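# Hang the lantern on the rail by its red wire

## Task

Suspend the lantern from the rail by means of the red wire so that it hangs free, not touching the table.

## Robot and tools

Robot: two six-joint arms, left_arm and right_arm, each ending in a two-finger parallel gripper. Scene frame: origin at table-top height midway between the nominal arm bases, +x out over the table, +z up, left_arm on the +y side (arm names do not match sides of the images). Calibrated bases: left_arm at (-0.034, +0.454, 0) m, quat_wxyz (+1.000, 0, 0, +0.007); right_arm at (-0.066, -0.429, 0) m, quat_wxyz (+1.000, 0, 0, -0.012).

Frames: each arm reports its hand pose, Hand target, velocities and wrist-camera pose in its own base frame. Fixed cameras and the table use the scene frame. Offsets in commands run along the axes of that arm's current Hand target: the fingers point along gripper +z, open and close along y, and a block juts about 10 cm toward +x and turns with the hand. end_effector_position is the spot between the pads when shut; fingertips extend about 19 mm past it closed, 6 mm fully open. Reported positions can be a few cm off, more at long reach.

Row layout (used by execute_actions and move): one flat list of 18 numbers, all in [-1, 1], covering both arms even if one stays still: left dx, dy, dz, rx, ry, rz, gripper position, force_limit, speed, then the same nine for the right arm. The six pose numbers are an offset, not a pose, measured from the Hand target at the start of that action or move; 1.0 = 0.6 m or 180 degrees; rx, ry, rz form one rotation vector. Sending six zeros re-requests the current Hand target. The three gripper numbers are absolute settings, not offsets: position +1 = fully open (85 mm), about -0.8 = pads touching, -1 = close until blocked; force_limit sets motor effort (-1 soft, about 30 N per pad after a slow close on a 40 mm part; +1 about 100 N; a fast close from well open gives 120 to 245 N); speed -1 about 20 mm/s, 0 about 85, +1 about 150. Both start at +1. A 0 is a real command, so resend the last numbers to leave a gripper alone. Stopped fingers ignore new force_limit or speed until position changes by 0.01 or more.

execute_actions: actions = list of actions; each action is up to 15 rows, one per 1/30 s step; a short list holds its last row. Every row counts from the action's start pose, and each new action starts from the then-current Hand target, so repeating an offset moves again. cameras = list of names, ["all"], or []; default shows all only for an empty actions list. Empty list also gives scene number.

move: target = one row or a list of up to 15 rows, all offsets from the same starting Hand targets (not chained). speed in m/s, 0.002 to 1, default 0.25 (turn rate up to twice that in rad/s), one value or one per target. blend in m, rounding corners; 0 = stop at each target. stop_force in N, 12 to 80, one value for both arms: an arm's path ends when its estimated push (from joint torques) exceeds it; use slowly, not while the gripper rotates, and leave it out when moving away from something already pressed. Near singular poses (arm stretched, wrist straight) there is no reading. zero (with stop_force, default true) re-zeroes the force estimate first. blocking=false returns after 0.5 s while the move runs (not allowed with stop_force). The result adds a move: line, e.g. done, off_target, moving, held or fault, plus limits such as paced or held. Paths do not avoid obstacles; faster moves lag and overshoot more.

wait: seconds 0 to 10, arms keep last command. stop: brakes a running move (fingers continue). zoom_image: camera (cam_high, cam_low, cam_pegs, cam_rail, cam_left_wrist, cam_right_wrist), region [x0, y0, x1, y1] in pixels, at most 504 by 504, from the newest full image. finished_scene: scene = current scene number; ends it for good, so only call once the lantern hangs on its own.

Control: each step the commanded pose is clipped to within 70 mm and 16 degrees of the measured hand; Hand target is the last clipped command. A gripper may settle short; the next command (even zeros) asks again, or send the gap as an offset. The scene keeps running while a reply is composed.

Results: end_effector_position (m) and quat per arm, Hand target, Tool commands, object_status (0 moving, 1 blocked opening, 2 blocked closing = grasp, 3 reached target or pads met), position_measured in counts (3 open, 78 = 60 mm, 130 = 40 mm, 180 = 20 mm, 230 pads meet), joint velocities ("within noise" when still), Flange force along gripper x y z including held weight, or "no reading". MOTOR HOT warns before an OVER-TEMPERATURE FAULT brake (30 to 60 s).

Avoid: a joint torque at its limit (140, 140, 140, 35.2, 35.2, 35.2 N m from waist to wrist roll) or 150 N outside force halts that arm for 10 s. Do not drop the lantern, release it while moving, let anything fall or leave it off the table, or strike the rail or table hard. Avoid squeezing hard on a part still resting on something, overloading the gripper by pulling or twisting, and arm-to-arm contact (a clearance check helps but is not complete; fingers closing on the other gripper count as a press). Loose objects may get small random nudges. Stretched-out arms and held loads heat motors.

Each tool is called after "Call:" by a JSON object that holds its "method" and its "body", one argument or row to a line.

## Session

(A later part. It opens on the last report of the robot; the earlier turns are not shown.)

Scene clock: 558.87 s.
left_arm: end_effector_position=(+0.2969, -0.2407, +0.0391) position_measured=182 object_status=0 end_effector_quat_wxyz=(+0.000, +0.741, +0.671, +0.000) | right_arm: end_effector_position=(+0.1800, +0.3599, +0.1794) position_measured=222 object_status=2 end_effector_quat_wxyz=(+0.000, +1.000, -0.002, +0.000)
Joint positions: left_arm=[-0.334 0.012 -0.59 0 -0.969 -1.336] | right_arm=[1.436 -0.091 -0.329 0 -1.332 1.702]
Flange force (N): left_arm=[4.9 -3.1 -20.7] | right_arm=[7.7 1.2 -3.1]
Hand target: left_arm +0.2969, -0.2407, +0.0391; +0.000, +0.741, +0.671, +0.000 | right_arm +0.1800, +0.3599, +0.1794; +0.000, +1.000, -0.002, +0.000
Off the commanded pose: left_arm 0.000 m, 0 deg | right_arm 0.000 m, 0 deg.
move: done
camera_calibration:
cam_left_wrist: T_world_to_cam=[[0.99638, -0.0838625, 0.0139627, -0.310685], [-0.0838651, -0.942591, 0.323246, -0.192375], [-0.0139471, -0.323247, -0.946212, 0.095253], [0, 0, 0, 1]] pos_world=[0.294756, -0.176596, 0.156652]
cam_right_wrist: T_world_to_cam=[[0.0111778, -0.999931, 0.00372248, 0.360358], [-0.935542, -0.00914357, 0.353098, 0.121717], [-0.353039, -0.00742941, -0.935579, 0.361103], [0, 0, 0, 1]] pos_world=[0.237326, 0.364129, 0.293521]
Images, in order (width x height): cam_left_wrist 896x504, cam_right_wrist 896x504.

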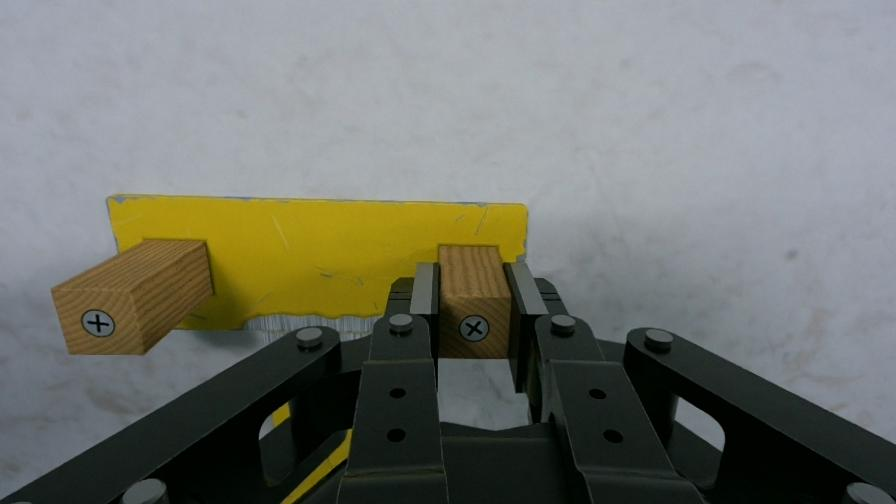

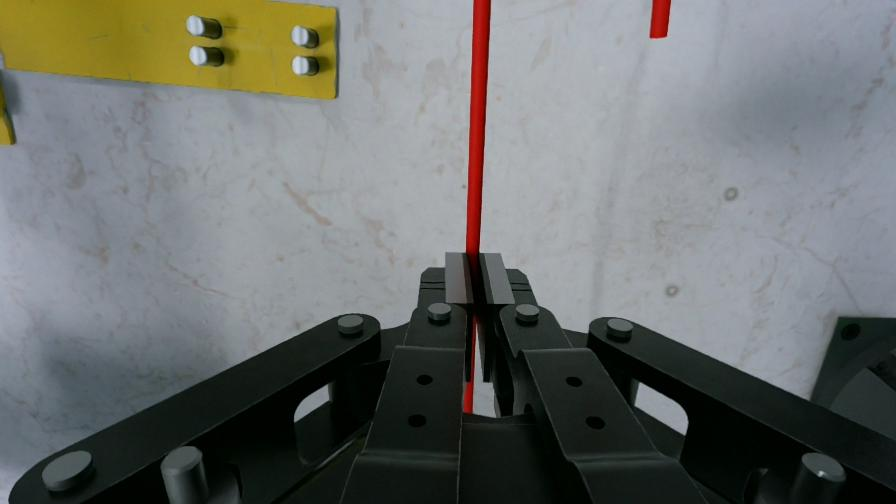

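Call:
{"method": "move", "body": {
  "target": [0,0,-0.002,0,0,0,-1,0.3,-1,0,0,0,0,0,0,-0.97,0.6,-1]
}}

Call:
{"method": "move", "body": {
  "target": [
    [0,0,0,0,0,0,-1,0.3,-1,0.243,-0.1583,0.099,0,0,0,-0.97,0.6,-1],
    [0,0,0,0,0,0,-1,0.3,-1,0.243,-0.1583,0.2,0,0,0,-0.97,0.6,-1]
  ],
  "speed": [0.2,0.06],
  "cameras": ["cam_right_wrist","cam_pegs","cam_rail"]
}}

Scene clock: 575.17 s.
left_arm: end_effector_position=(+0.2969, -0.2406, +0.0403) position_measured=182 object_status=2 end_effector_quat_wxyz=(+0.000, +0.741, +0.671, +0.000) | right_arm: end_effector_position=(+0.1800, +0.3599, +0.1794) position_measured=227 object_status=2 end_effector_quat_wxyz=(+0.000, +1.000, -0.002, +0.000)
Joint positions: left_arm=[-0.334 0.01 -0.588 0 -0.972 -1.336] | right_arm=[1.436 -0.091 -0.329 0 -1.332 1.702]
Flange force (N): left_arm=[1.4 1.1 2.9] | right_arm=[8.0 0.1 -3.3]
Hand target: left_arm +0.2969, -0.2407, +0.0403; +0.000, +0.741, +0.671, +0.000 | right_arm +0.1800, +0.3599, +0.1794; +0.000, +1.000, -0.002, +0.000
Off the commanded pose: left_arm 0.000 m, 0 deg | right_arm 0.000 m, 0 deg.
move: done

Scene clock: 577.67 s.
left_arm: end_effector_position=(+0.2969, -0.2407, +0.0403) position_measured=182 object_status=2 end_effector_quat_wxyz=(+0.000, +0.741, +0.671, +0.000) | right_arm: end_effector_position=(+0.3262, +0.4543, +0.0595) position_measured=227 object_status=2 end_effector_quat_wxyz=(+0.000, +1.000, -0.002, +0.000)
Joint positions: left_arm=[-0.334 0.01 -0.588 0 -0.972 -1.336] | right_arm=[1.183 0.398 -0.063 0 -1.11 1.955]
Flange force (N): left_arm=[1.3 0.8 2.8] | right_arm=[6.1 1.2 -2.9]
Hand target: left_arm +0.2969, -0.2407, +0.0403; +0.000, +0.741, +0.671, +0.000 | right_arm +0.3262, +0.4542, +0.0594; +0.000, +1.000, -0.002, +0.000
Off the commanded pose: left_arm 0.000 m, 0 deg | right_arm 0.000 m, 0 deg.
move: done
camera_calibration:
cam_right_wrist: T_world_to_cam=[[0.0111782, -0.999931, 0.00372236, 0.453564], [-0.935542, -0.00914391, 0.353098, 0.301728], [-0.353039, -0.00742941, -0.935579, 0.301149], [0, 0, 0, 1]] pos_world=[0.383526, 0.458529, 0.173521]
Images, in order (width x height): cam_pegs 896x504, cam_rail 896x504, cam_right_wrist 896x504.

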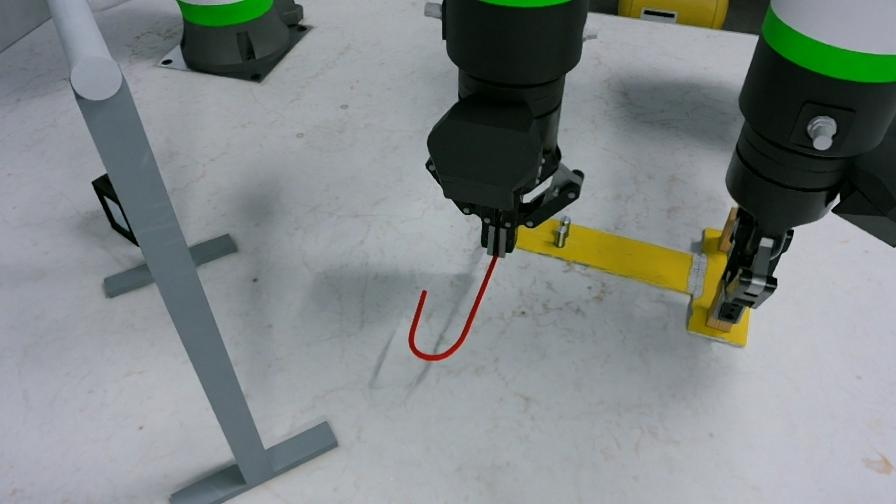

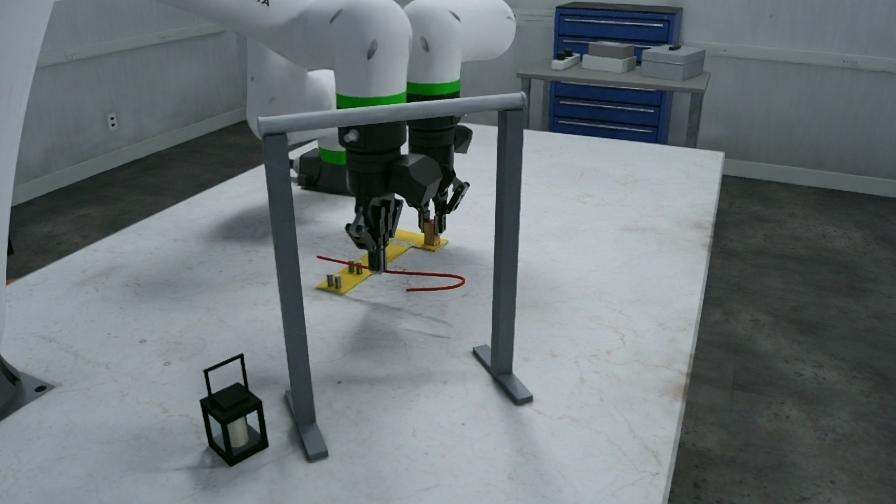

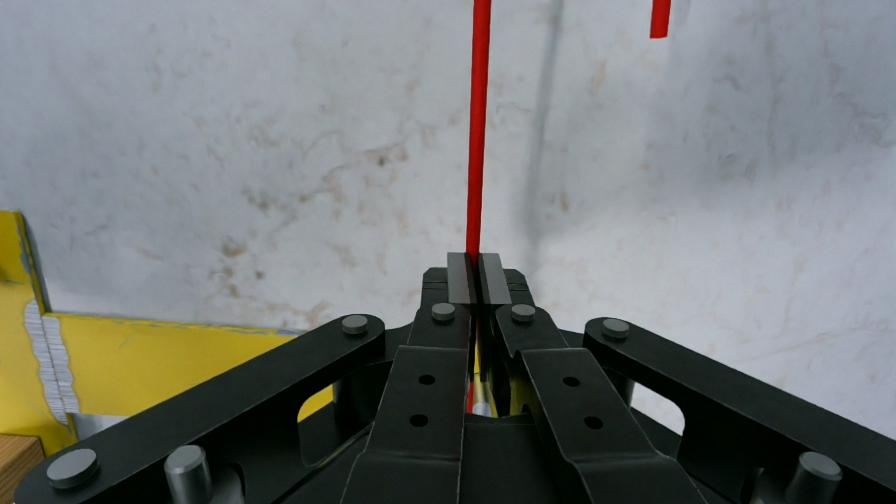

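Call:
{"method": "zoom_image", "body": {
  "camera": "cam_rail",
  "region": [300, 220, 480, 320]
}}

Call:
{"method": "zoom_image", "body": {
  "camera": "cam_right_wrist",
  "region": [420, 240, 540, 440]
}}

Scaled by 2.800.

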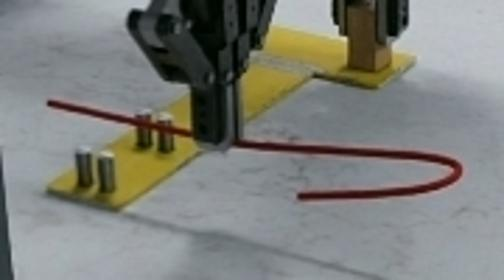

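Scaled by 2.520.

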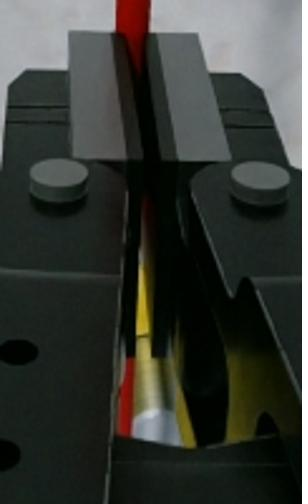

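Call:
{"method": "move", "body": {
  "target": [
    [0,0,0,0,0,0,-1,0.3,-1,0,0,0.0482,0,0,0,-0.97,0.6,-1],
    [0,0,0,0,0,0,-1,0.3,-1,-0.0083,0.071,0.0482,0,0,0,-0.97,0.6,-1]
  ],
  "speed": 0.03,
  "cameras": ["cam_right_wrist","cam_pegs","cam_rail","cam_high"]
}}

Call:
{"method": "zoom_image", "body": {
  "camera": "cam_rail",
  "region": [300, 220, 480, 320]
}}

Scene clock: 589.40 s.
left_arm: end_effector_position=(+0.2969, -0.2407, +0.0403) position_measured=182 object_status=2 end_effector_quat_wxyz=(+0.000, +0.741, +0.671, +0.000) | right_arm: end_effector_position=(+0.3210, +0.4117, +0.0305) position_measured=227 object_status=2 end_effector_quat_wxyz=(+0.000, +1.000, -0.002, +0.000)
Joint positions: left_arm=[-0.334 0.01 -0.588 0 -0.972 -1.336] | right_arm=[1.16 0.35 -0.207 0 -1.014 1.977]
Flange force (N): left_arm=[-2.5 0.7 2.4] | right_arm=[6.2 -1.5 -2.8]
Hand target: left_arm +0.2969, -0.2407, +0.0403; +0.000, +0.741, +0.671, +0.000 | right_arm +0.3210, +0.4117, +0.0305; +0.000, +1.000, -0.002, +0.000
Off the commanded pose: left_arm 0.000 m, 0 deg | right_arm 0.000 m, 0 deg.
move: done
camera_calibration:
cam_right_wrist: T_world_to_cam=[[0.0110847, -0.999932, 0.00375787, 0.411264], [-0.935543, -0.00904393, 0.353097, 0.306637], [-0.353039, -0.00742962, -0.935579, 0.271959], [0, 0, 0, 1]] pos_world=[0.378326, 0.416029, 0.144621]
Images, in order (width x height): cam_high 896x504, cam_pegs 896x504, cam_rail 896x504, cam_right_wrist 896x504.

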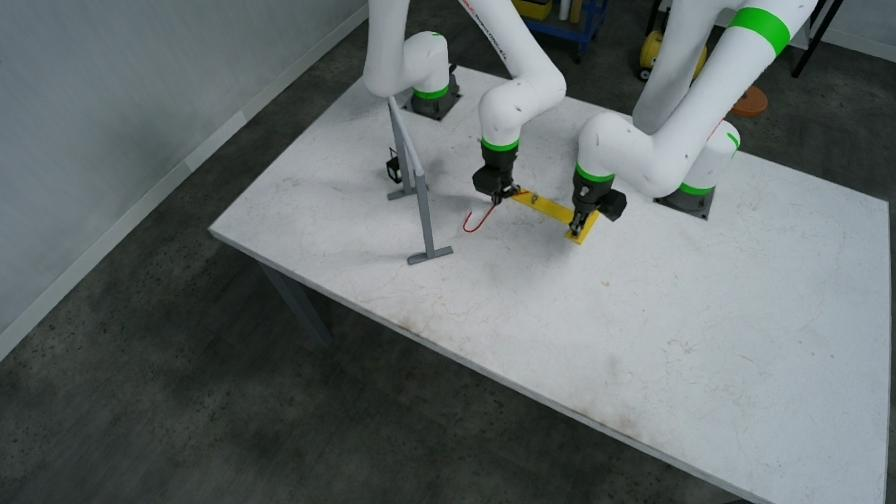

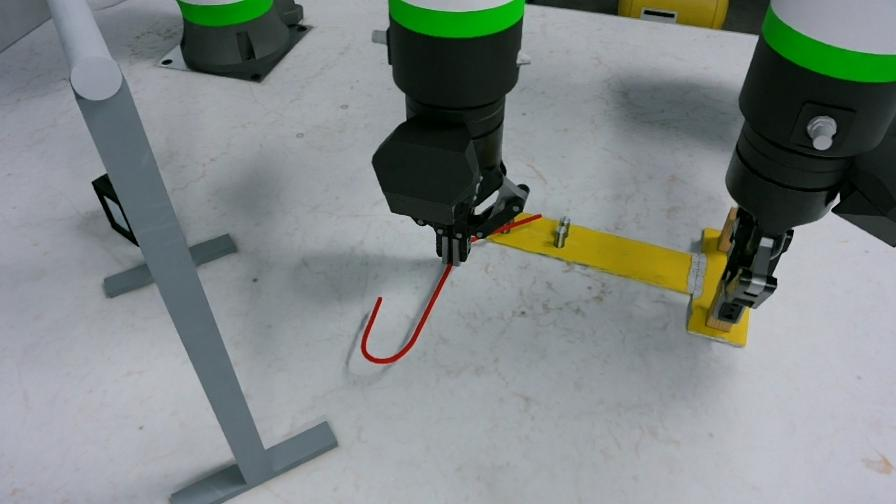

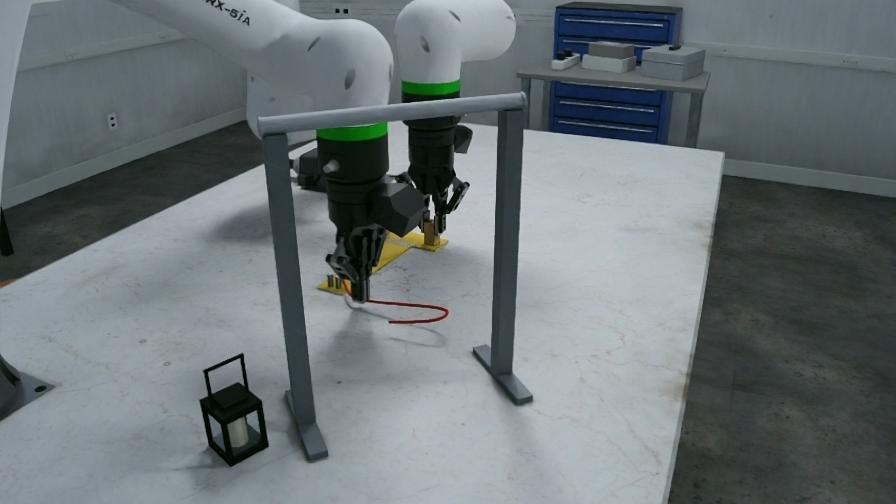

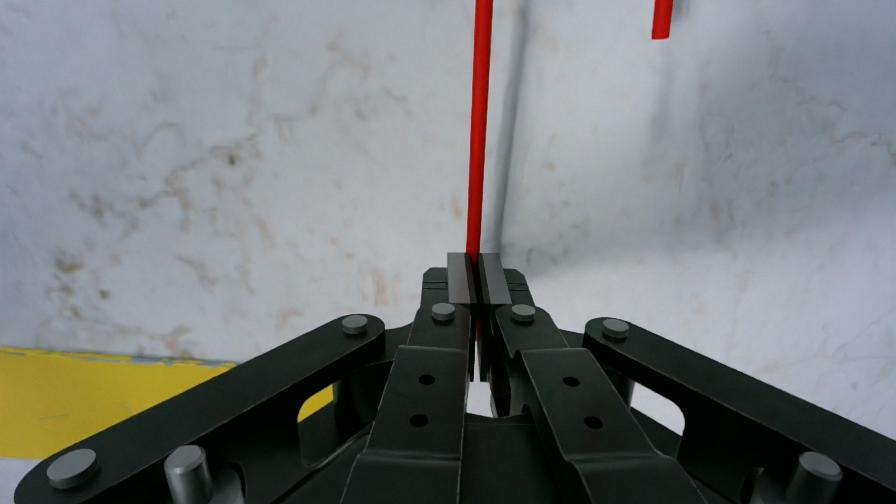

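Scaled by 2.800.

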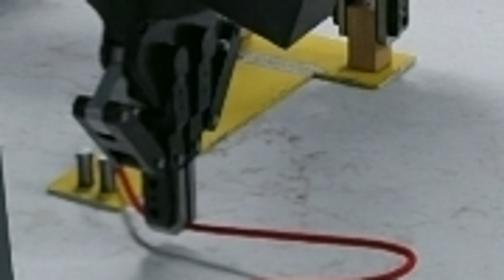

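Call:
{"method": "move", "body": {
  "target": [
    [0,0,0,0,0,0,-1,0.3,-1,-0.0327,0.0405,0,0,0,0,-0.97,0.6,-1],
    [0,0,0,0,0,0,-1,0.3,-1,-0.0814,0.059,0,0,0,0,-0.97,0.6,-1]
  ],
  "speed": 0.03,
  "blend": [0.005,0],
  "cameras": ["cam_right_wrist","cam_pegs","cam_rail"]
}}

Call:
{"method": "zoom_image", "body": {
  "camera": "cam_rail",
  "region": [270, 220, 450, 320]
}}

Scene clock: 595.00 s.
left_arm: end_effector_position=(+0.2969, -0.2407, +0.0403) position_measured=182 object_status=2 end_effector_quat_wxyz=(+0.000, +0.741, +0.671, +0.000) | right_arm: end_effector_position=(+0.2720, +0.3765, +0.0305) position_measured=227 object_status=2 end_effector_quat_wxyz=(+0.000, +1.000, -0.002, +0.000)
Joint positions: left_arm=[-0.334 0.01 -0.588 0 -0.972 -1.336] | right_arm=[1.229 0.222 -0.375 0 -0.973 1.909]
Flange force (N): left_arm=[-0.1 -2.3 2.5] | right_arm=[10.1 0.8 -3.2]
Hand target: left_arm +0.2969, -0.2407, +0.0403; +0.000, +0.741, +0.671, +0.000 | right_arm +0.2720, +0.3765, +0.0305; +0.000, +1.000, -0.002, +0.000
Off the commanded pose: left_arm 0.000 m, 0 deg | right_arm 0.000 m, 0 deg.
move: done
camera_calibration:
cam_right_wrist: T_world_to_cam=[[0.0110847, -0.999932, 0.00375787, 0.376609], [-0.935543, -0.00904393, 0.353097, 0.260477], [-0.353039, -0.00742962, -0.935579, 0.254399], [0, 0, 0, 1]] pos_world=[0.329326, 0.380829, 0.144621]
Images, in order (width x height): cam_pegs 896x504, cam_rail 896x504, cam_right_wrist 896x504.

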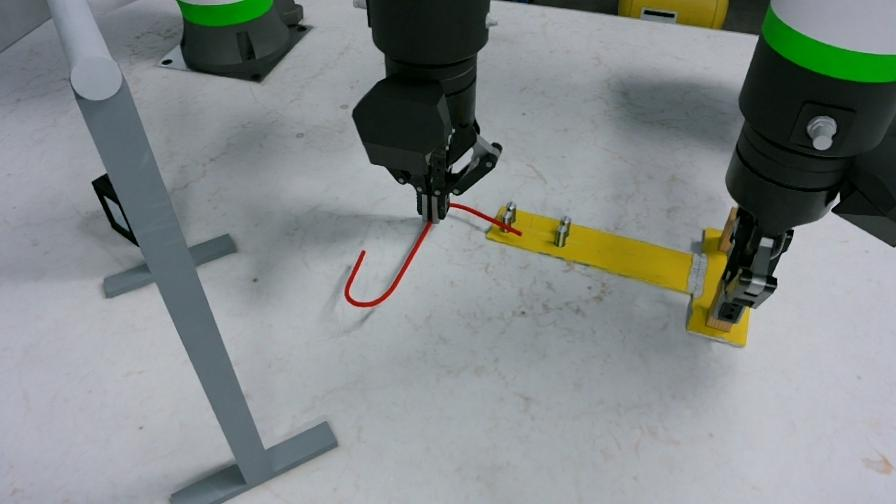

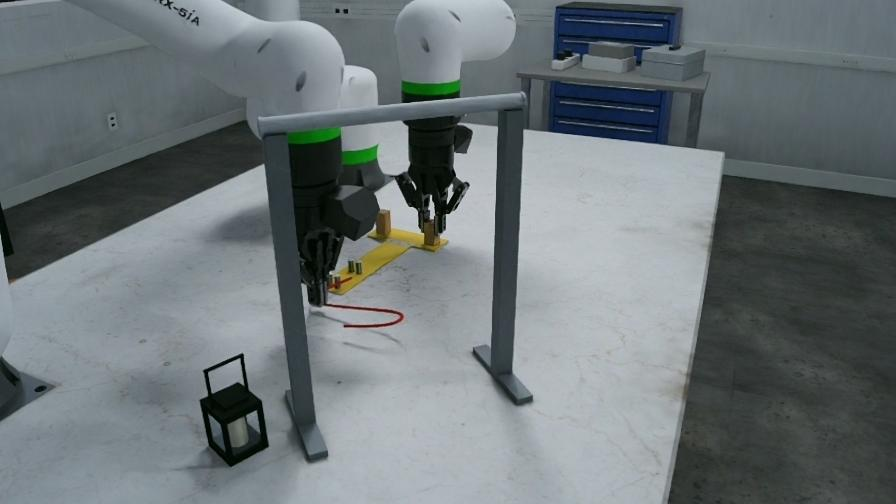

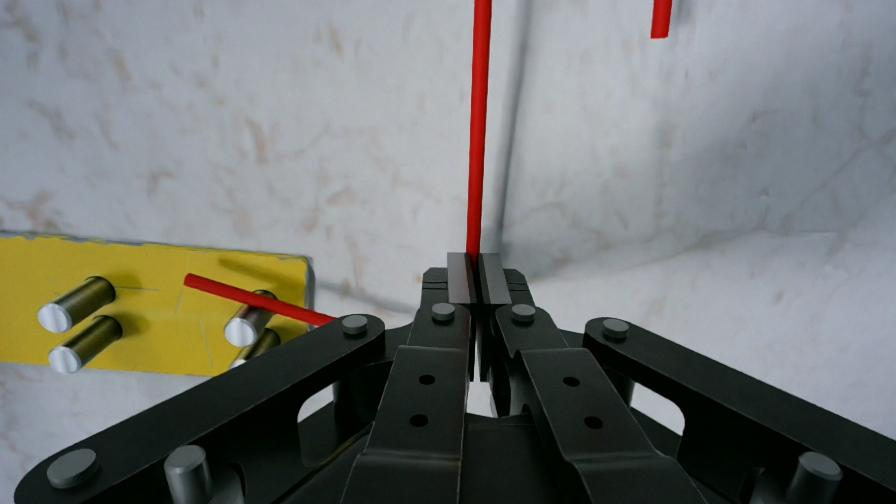

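Scaled by 2.800.

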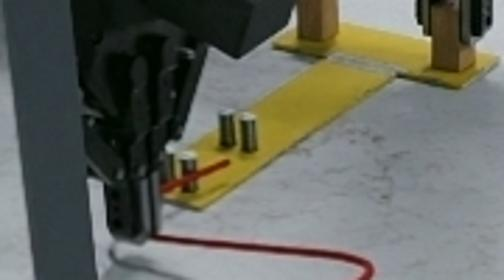

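Call:
{"method": "move", "body": {
  "target": [
    [0,0,0,0,0,0,-1,0.3,-1,-0.0513,-0.0082,0,0,0,0,-0.97,0.6,-1],
    [0,0,0,0,0,0,-1,0.3,-1,-0.0918,-0.041,0,0,0,0,-0.97,0.6,-1]
  ],
  "speed": 0.03,
  "blend": [0.005,0],
  "cameras": ["cam_right_wrist","cam_pegs","cam_rail"]
}}

Scene clock: 599.87 s.
left_arm: end_effector_position=(+0.2969, -0.2407, +0.0403) position_measured=182 object_status=2 end_effector_quat_wxyz=(+0.000, +0.741, +0.671, +0.000) | right_arm: end_effector_position=(+0.2170, +0.4013, +0.0305) position_measured=227 object_status=2 end_effector_quat_wxyz=(+0.000, +1.000, -0.002, +0.000)
Joint positions: left_arm=[-0.334 0.01 -0.588 0 -0.972 -1.336] | right_arm=[1.364 0.204 -0.399 0 -0.968 1.774]
Flange force (N): left_arm=[4.4 -2.4 2.4] | right_arm=[10.0 3.7 -3.2]
Hand target: left_arm +0.2969, -0.2407, +0.0403; +0.000, +0.741, +0.671, +0.000 | right_arm +0.2170, +0.4013, +0.0305; +0.000, +1.000, -0.002, +0.000
Off the commanded pose: left_arm 0.000 m, 0 deg | right_arm 0.000 m, 0 deg.
move: done
camera_calibration:
cam_right_wrist: T_world_to_cam=[[0.0110847, -0.999932, 0.00375787, 0.402017], [-0.935543, -0.00904393, 0.353097, 0.209247], [-0.353039, -0.00742962, -0.935579, 0.235166], [0, 0, 0, 1]] pos_world=[0.274326, 0.405629, 0.144621]
Images, in order (width x height): cam_pegs 896x504, cam_rail 896x504, cam_right_wrist 896x504.

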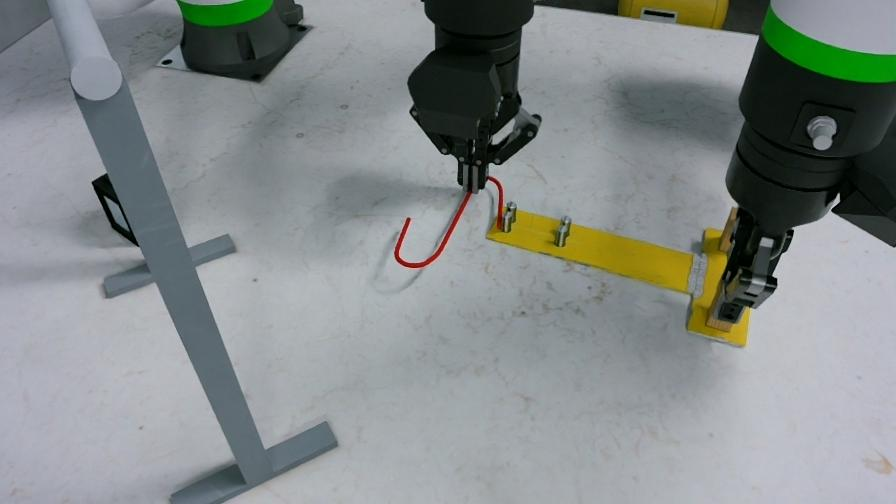

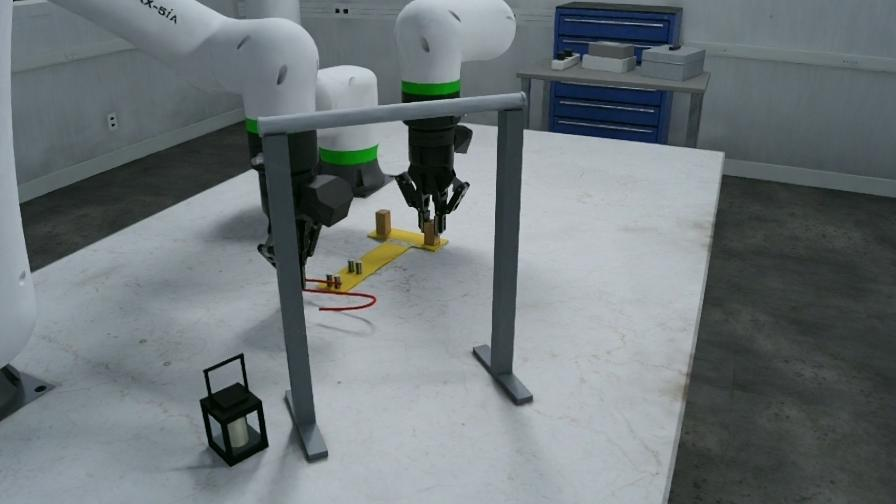

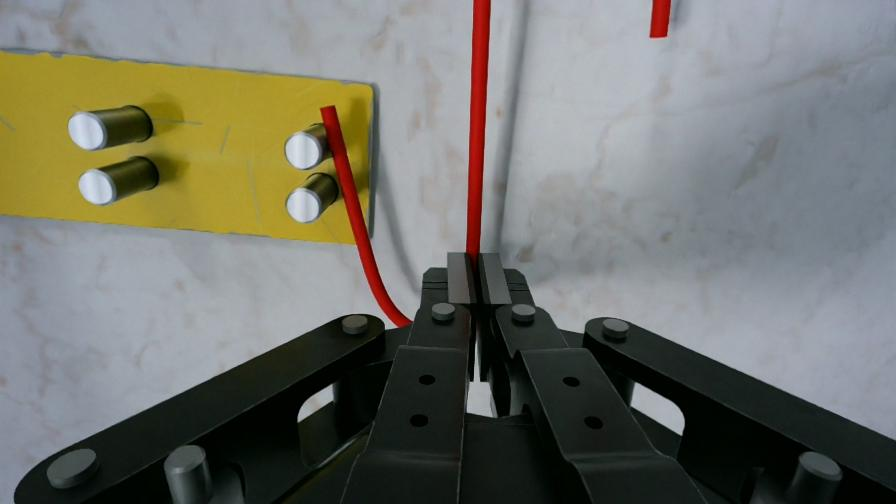

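Call:
{"method": "move", "body": {
  "target": [
    [0,0,0,0,0,0,-1,0.3,-1,0,0.05,0,0,0,0,-0.97,0.6,-1],
    [0,0,0,0,0,0,-1,0.3,-1,0,0.05,-0.35,0,0,0,-0.97,0.6,-1]
  ],
  "speed": [0.05,0.15],
  "blend": [0.01,0],
  "cameras": ["cam_right_wrist","cam_pegs","cam_rail"]
}}

Call:
{"method": "move", "body": {
  "target": [0,0,0,0,0,0,0,0.3,-1,0,0,0,0,0,0,-0.97,0.6,-1]
}}

Call:
{"method": "move", "body": {
  "target": [
    [0,0,-0.12,0,0,0,0,0.3,-1,0,0,0,0,0,0,-0.97,0.6,-1],
    [0.2486,-0.0245,-0.3,0,0,0,0,0.3,-1,0,0,0,0,0,0,-0.97,0.6,-1]
  ],
  "blend": [0.03,0],
  "cameras": ["cam_right_wrist","cam_pegs","cam_rail","cam_low"]
}}

Scene clock: 607.03 s.
left_arm: end_effector_position=(+0.2969, -0.2407, +0.0403) position_measured=182 object_status=2 end_effector_quat_wxyz=(+0.000, +0.741, +0.671, +0.000) | right_arm: end_effector_position=(+0.2170, +0.3712, +0.2406) position_measured=227 object_status=2 end_effector_quat_wxyz=(+0.000, +1.000, -0.002, +0.000)
Joint positions: left_arm=[-0.334 0.01 -0.588 0 -0.972 -1.336] | right_arm=[1.349 -0.044 -0.141 0 -1.474 1.788]
Flange force (N): left_arm=[1.5 1.4 2.6] | right_arm=[6.9 1.9 -2.5]
Hand target: left_arm +0.2969, -0.2407, +0.0403; +0.000, +0.741, +0.671, +0.000 | right_arm +0.2169, +0.3713, +0.2405; +0.000, +1.000, -0.002, +0.000
Off the commanded pose: left_arm 0.000 m, 0 deg | right_arm 0.000 m, 0 deg.
move: done
camera_calibration:
cam_right_wrist: T_world_to_cam=[[0.0111071, -0.999932, 0.00353742, 0.371203], [-0.935621, -0.00914431, 0.352888, 0.13483], [-0.352831, -0.00722923, -0.935659, 0.431367], [0, 0, 0, 1]] pos_world=[0.274226, 0.375529, 0.354719]
Images, in order (width x height): cam_pegs 896x504, cam_rail 896x504, cam_right_wrist 896x504.

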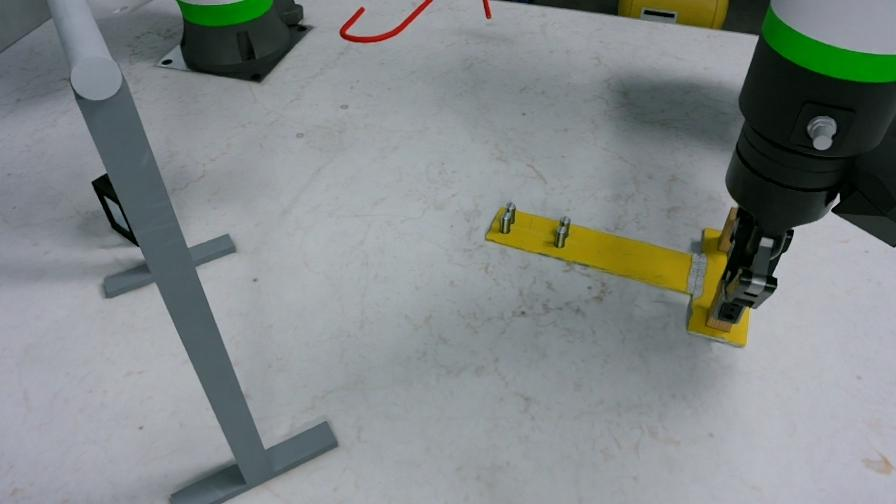

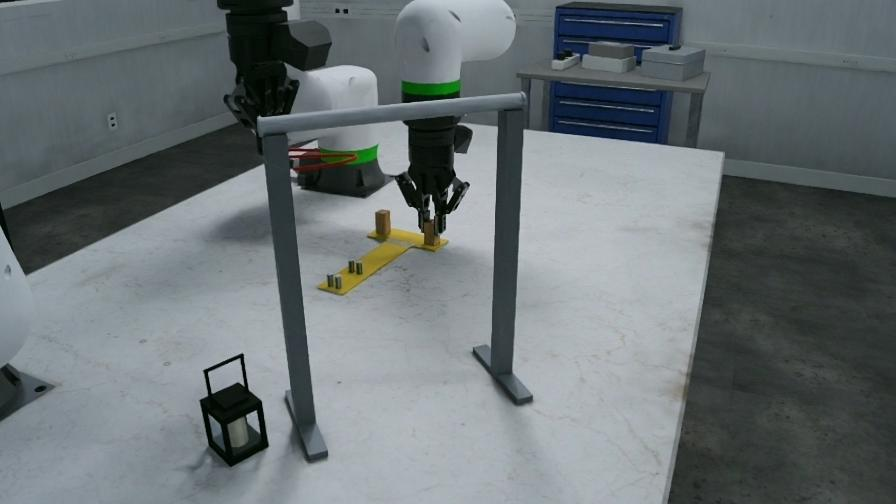

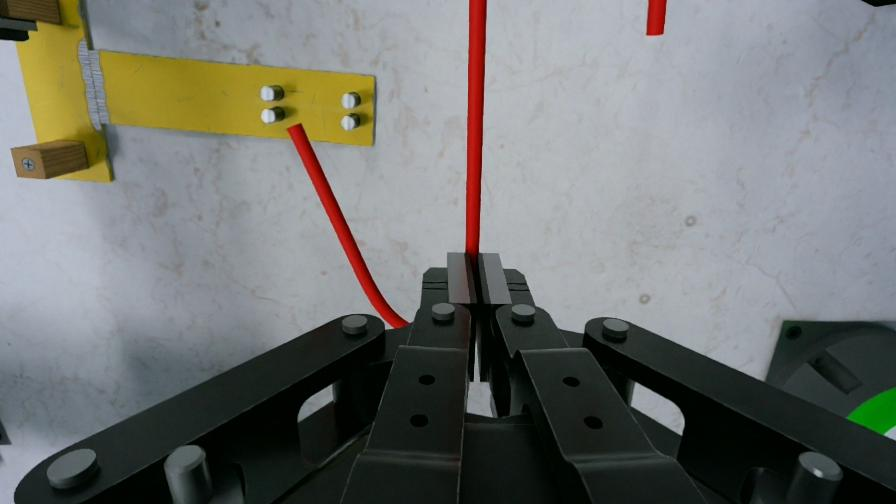

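Scene clock: 608.33 s.
left_arm: end_effector_position=(+0.2969, -0.2407, +0.0403) position_measured=128 object_status=0 end_effector_quat_wxyz=(+0.000, +0.741, +0.671, +0.000) | right_arm: end_effector_position=(+0.2169, +0.3713, +0.2405) position_measured=227 object_status=2 end_effector_quat_wxyz=(+0.000, +1.000, -0.002, +0.000)
Joint positions: left_arm=[-0.334 0.01 -0.588 0 -0.972 -1.336] | right_arm=[1.349 -0.044 -0.141 0 -1.474 1.788]
Flange force (N): left_arm=[0.7 1.5 0.8] | right_arm=[7.6 1.1 -3.3]
Hand target: left_arm +0.2969, -0.2407, +0.0403; +0.000, +0.741, +0.671, +0.000 | right_arm +0.2169, +0.3713, +0.2405; +0.000, +1.000, -0.002, +0.000
Off the commanded pose: left_arm 0.000 m, 0 deg | right_arm 0.000 m, 0 deg.
move: done

Scene clock: 609.87 s.
left_arm: end_effector_position=(+0.2971, -0.0908, +0.2203) position_measured=128 object_status=3 end_effector_quat_wxyz=(+0.000, +0.741, +0.671, +0.000) | right_arm: end_effector_position=(+0.2169, +0.3713, +0.2405) position_measured=227 object_status=2 end_effector_quat_wxyz=(+0.000, +1.000, -0.002, +0.000)
Joint positions: left_arm=[0.135 -0.365 -0.447 0 -1.489 -1.805] | right_arm=[1.349 -0.044 -0.141 0 -1.474 1.788]
Flange force (N): left_arm=[1.5 -0.6 0.5] | right_arm=[7.9 0.6 -3.3]
Hand target: left_arm +0.2971, -0.0908, +0.2203; +0.000, +0.741, +0.671, +0.000 | right_arm +0.2169, +0.3713, +0.2405; +0.000, +1.000, -0.002, +0.000
Off the commanded pose: left_arm 0.000 m, 0 deg | right_arm 0.000 m, 0 deg.
move: done
camera_calibration:
cam_right_wrist: T_world_to_cam=[[0.0111778, -0.999931, 0.00372248, 0.371218], [-0.935542, -0.00914357, 0.353098, 0.134769], [-0.353039, -0.00742941, -0.935579, 0.431379], [0, 0, 0, 1]] pos_world=[0.274226, 0.375629, 0.354621]
Images, in order (width x height): cam_low 896x504, cam_pegs 896x504, cam_rail 896x504, cam_right_wrist 896x504.

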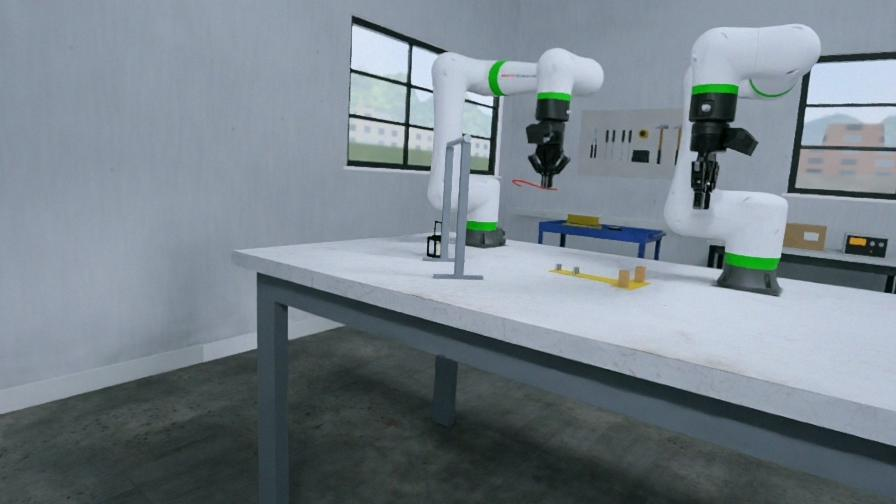

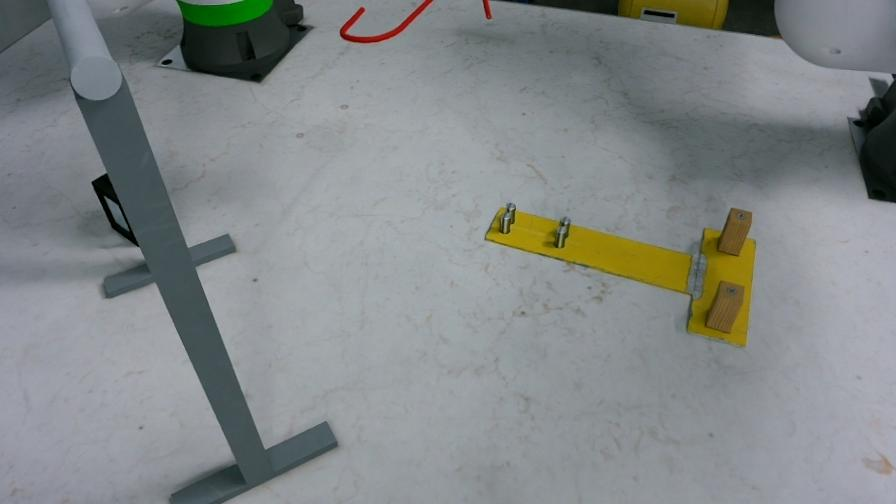

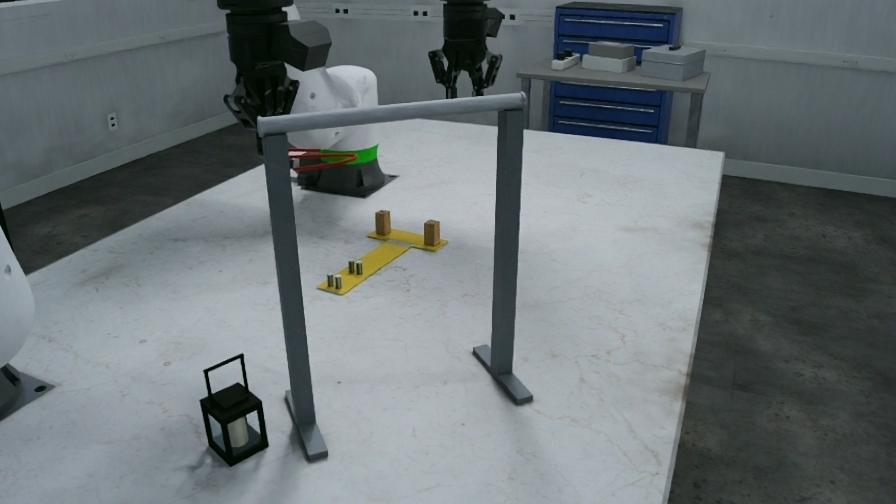

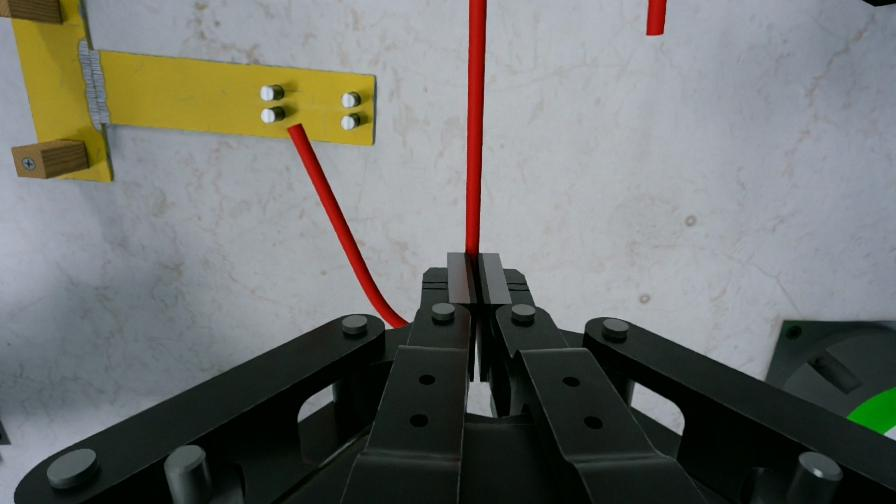

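Call:
{"method": "zoom_image", "body": {
  "camera": "cam_rail",
  "region": [180, 340, 300, 480]
}}

Call:
{"method": "zoom_image", "body": {
  "camera": "cam_low",
  "region": [400, 200, 500, 280]
}}

Scaled by 3.600.

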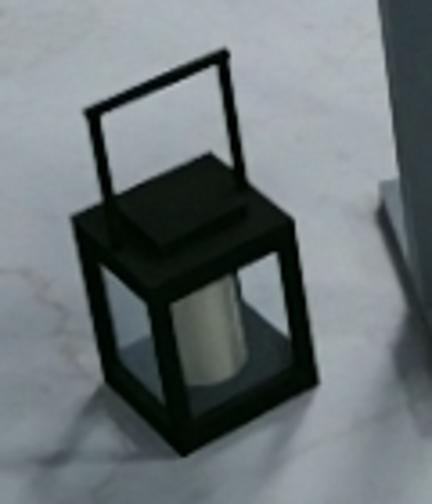

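Scaled by 5.040.

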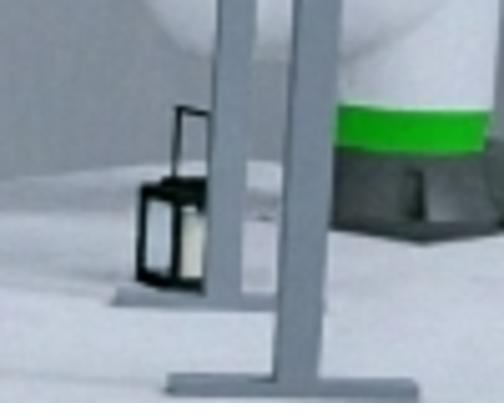

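Call:
{"method": "move", "body": {
  "target": [
    [0,0,0,0,0,0,0,0.3,-1,0,0,-0.15,0,0,0.5,-0.97,0.6,-1],
    [0,0,0,0,0,0,0,0.3,-1,0,0,-0.15,0,0,1.0,-0.97,0.6,-1]
  ],
  "speed": 0.3
}}

Scene clock: 675.50 s.
left_arm: end_effector_position=(+0.2971, -0.0908, +0.2203) position_measured=128 object_status=3 end_effector_quat_wxyz=(+0.000, +0.741, +0.671, +0.000) | right_arm: end_effector_position=(+0.2169, +0.3712, +0.3305) position_measured=227 object_status=2 end_effector_quat_wxyz=(+0.000, +0.002, +1.000, +0.000)
Joint positions: left_arm=[0.135 -0.365 -0.447 0 -1.489 -1.805] | right_arm=[1.349 -0.042 0.07 0 -1.683 -1.353]
Flange force (N): left_arm=[2.1 -0.7 0.6] | right_arm=[-7.1 -0.9 -3.3]
Hand target: left_arm +0.2971, -0.0908, +0.2203; +0.000, +0.741, +0.671, +0.000 | right_arm +0.2169, +0.3713, +0.3305; +0.000, +0.002, +1.000, +0.000
Off the commanded pose: left_arm 0.000 m, 0 deg | right_arm 0.000 m, 0 deg.
move: done

Call:
{"method": "move", "body": {
  "target": [
    [0,0,0,0,0,0,0,0.3,-1,-0.055,-0.452,-0.05,0,0,0,-0.97,0.6,-1],
    [0,0,0,0,0,0,0,0.3,-1,-0.238,-0.868,-0.05,0,0,0,-0.97,0.6,-1]
  ],
  "speed": 0.25,
  "blend": [0.06,0],
  "cameras": ["cam_right_wrist","cam_rail"]
}}

Scene clock: 682.70 s.
left_arm: end_effector_position=(+0.2971, -0.0908, +0.2203) position_measured=128 object_status=3 end_effector_quat_wxyz=(+0.000, +0.741, +0.671, +0.000) | right_arm: end_effector_position=(+0.3576, -0.1501, +0.3605) position_measured=227 object_status=2 end_effector_quat_wxyz=(+0.000, +0.002, +1.000, +0.000)
Joint positions: left_arm=[0.135 -0.365 -0.447 0 -1.489 -1.805] | right_arm=[-0.056 -0.139 0.053 0 -1.762 0.052]
Flange force (N): left_arm=[2.1 -0.7 0.6] | right_arm=[-0.7 -9.2 -3.6]
Hand target: left_arm +0.2971, -0.0908, +0.2203; +0.000, +0.741, +0.671, +0.000 | right_arm +0.3576, -0.1501, +0.3605; +0.000, +0.002, +1.000, +0.000
Off the commanded pose: left_arm 0.000 m, 0 deg | right_arm 0.000 m, 0 deg.
move: done
camera_calibration:
cam_right_wrist: T_world_to_cam=[[-0.0111554, 0.99993, 0.00394495, 0.155896], [0.935542, 0.00904398, 0.353099, -0.447075], [0.353038, 0.00762961, -0.935578, 0.339122], [0, 0, 0, 1]] pos_world=[0.300274, -0.154429, 0.474522]
Images, in order (width x height): cam_rail 896x504, cam_right_wrist 896x504.

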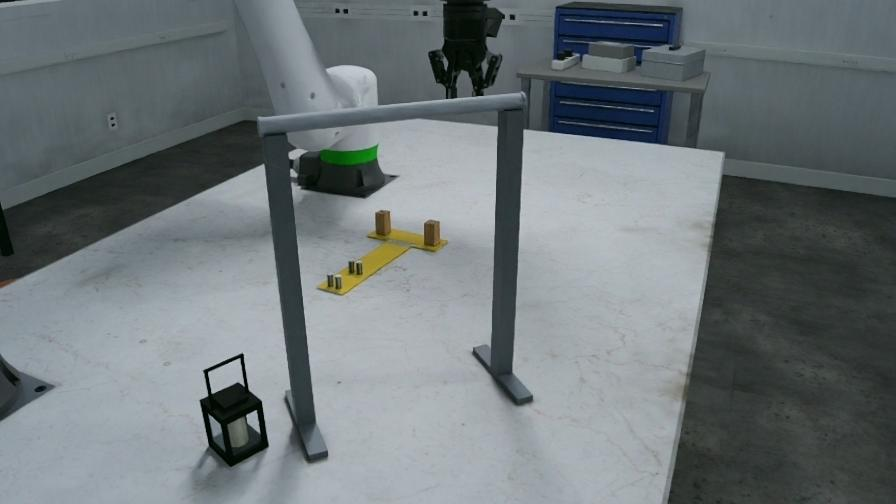

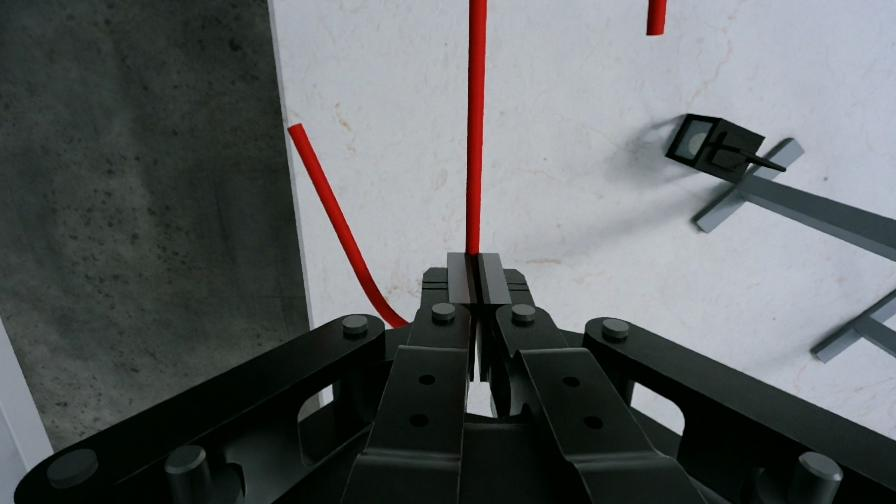

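Call:
{"method": "zoom_image", "body": {
  "camera": "cam_right_wrist",
  "region": [640, 90, 820, 250]
}}

Scaled by 2.800.

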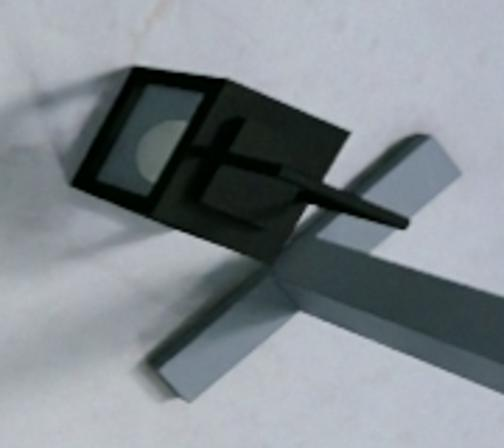

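Call:
{"method": "move", "body": {
  "target": [0,0,0,0,0,0,0,0.3,-1,0,0,0,-0.247,0.0435,0.0435,-0.97,0.6,-1],
  "speed": 0.3,
  "cameras": ["cam_rail"]
}}

Scene clock: 696.70 s.
left_arm: end_effector_position=(+0.2971, -0.0908, +0.2203) position_measured=128 object_status=3 end_effector_quat_wxyz=(+0.000, +0.741, +0.671, +0.000) | right_arm: end_effector_position=(+0.3576, -0.1501, +0.3605) position_measured=227 object_status=2 end_effector_quat_wxyz=(-0.066, +0.068, +0.921, +0.378)
Joint positions: left_arm=[0.135 -0.365 -0.447 0 -1.489 -1.805] | right_arm=[-0.59 0.203 0.389 -0.731 -2.181 0.14]
Flange force (N): left_arm=[2.1 -1.2 1.0] | right_arm=[2.9 -3.3 -5.4]
Hand target: left_arm +0.2971, -0.0908, +0.2203; +0.000, +0.741, +0.671, +0.000 | right_arm +0.3576, -0.1501, +0.3605; -0.066, +0.068, +0.921, +0.378
Off the commanded pose: left_arm 0.000 m, 0 deg | right_arm 0.000 m, 0 deg.
move: done
Images, in order (width x height): cam_rail 896x504.

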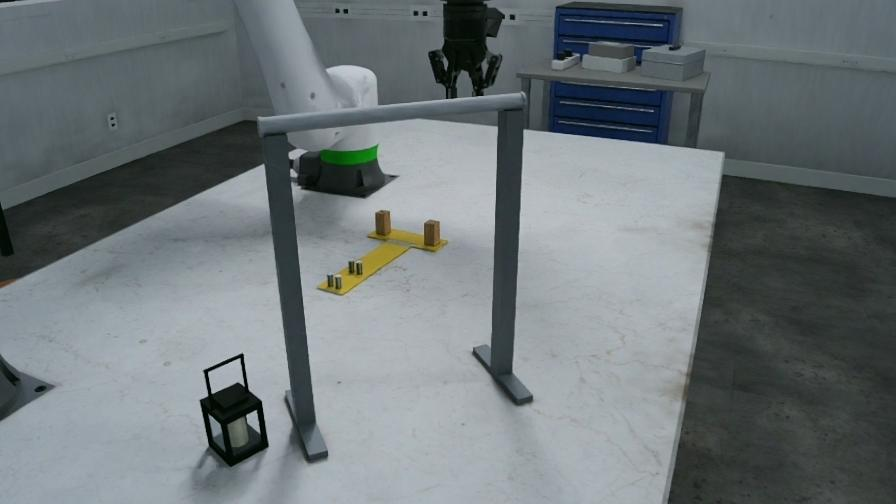

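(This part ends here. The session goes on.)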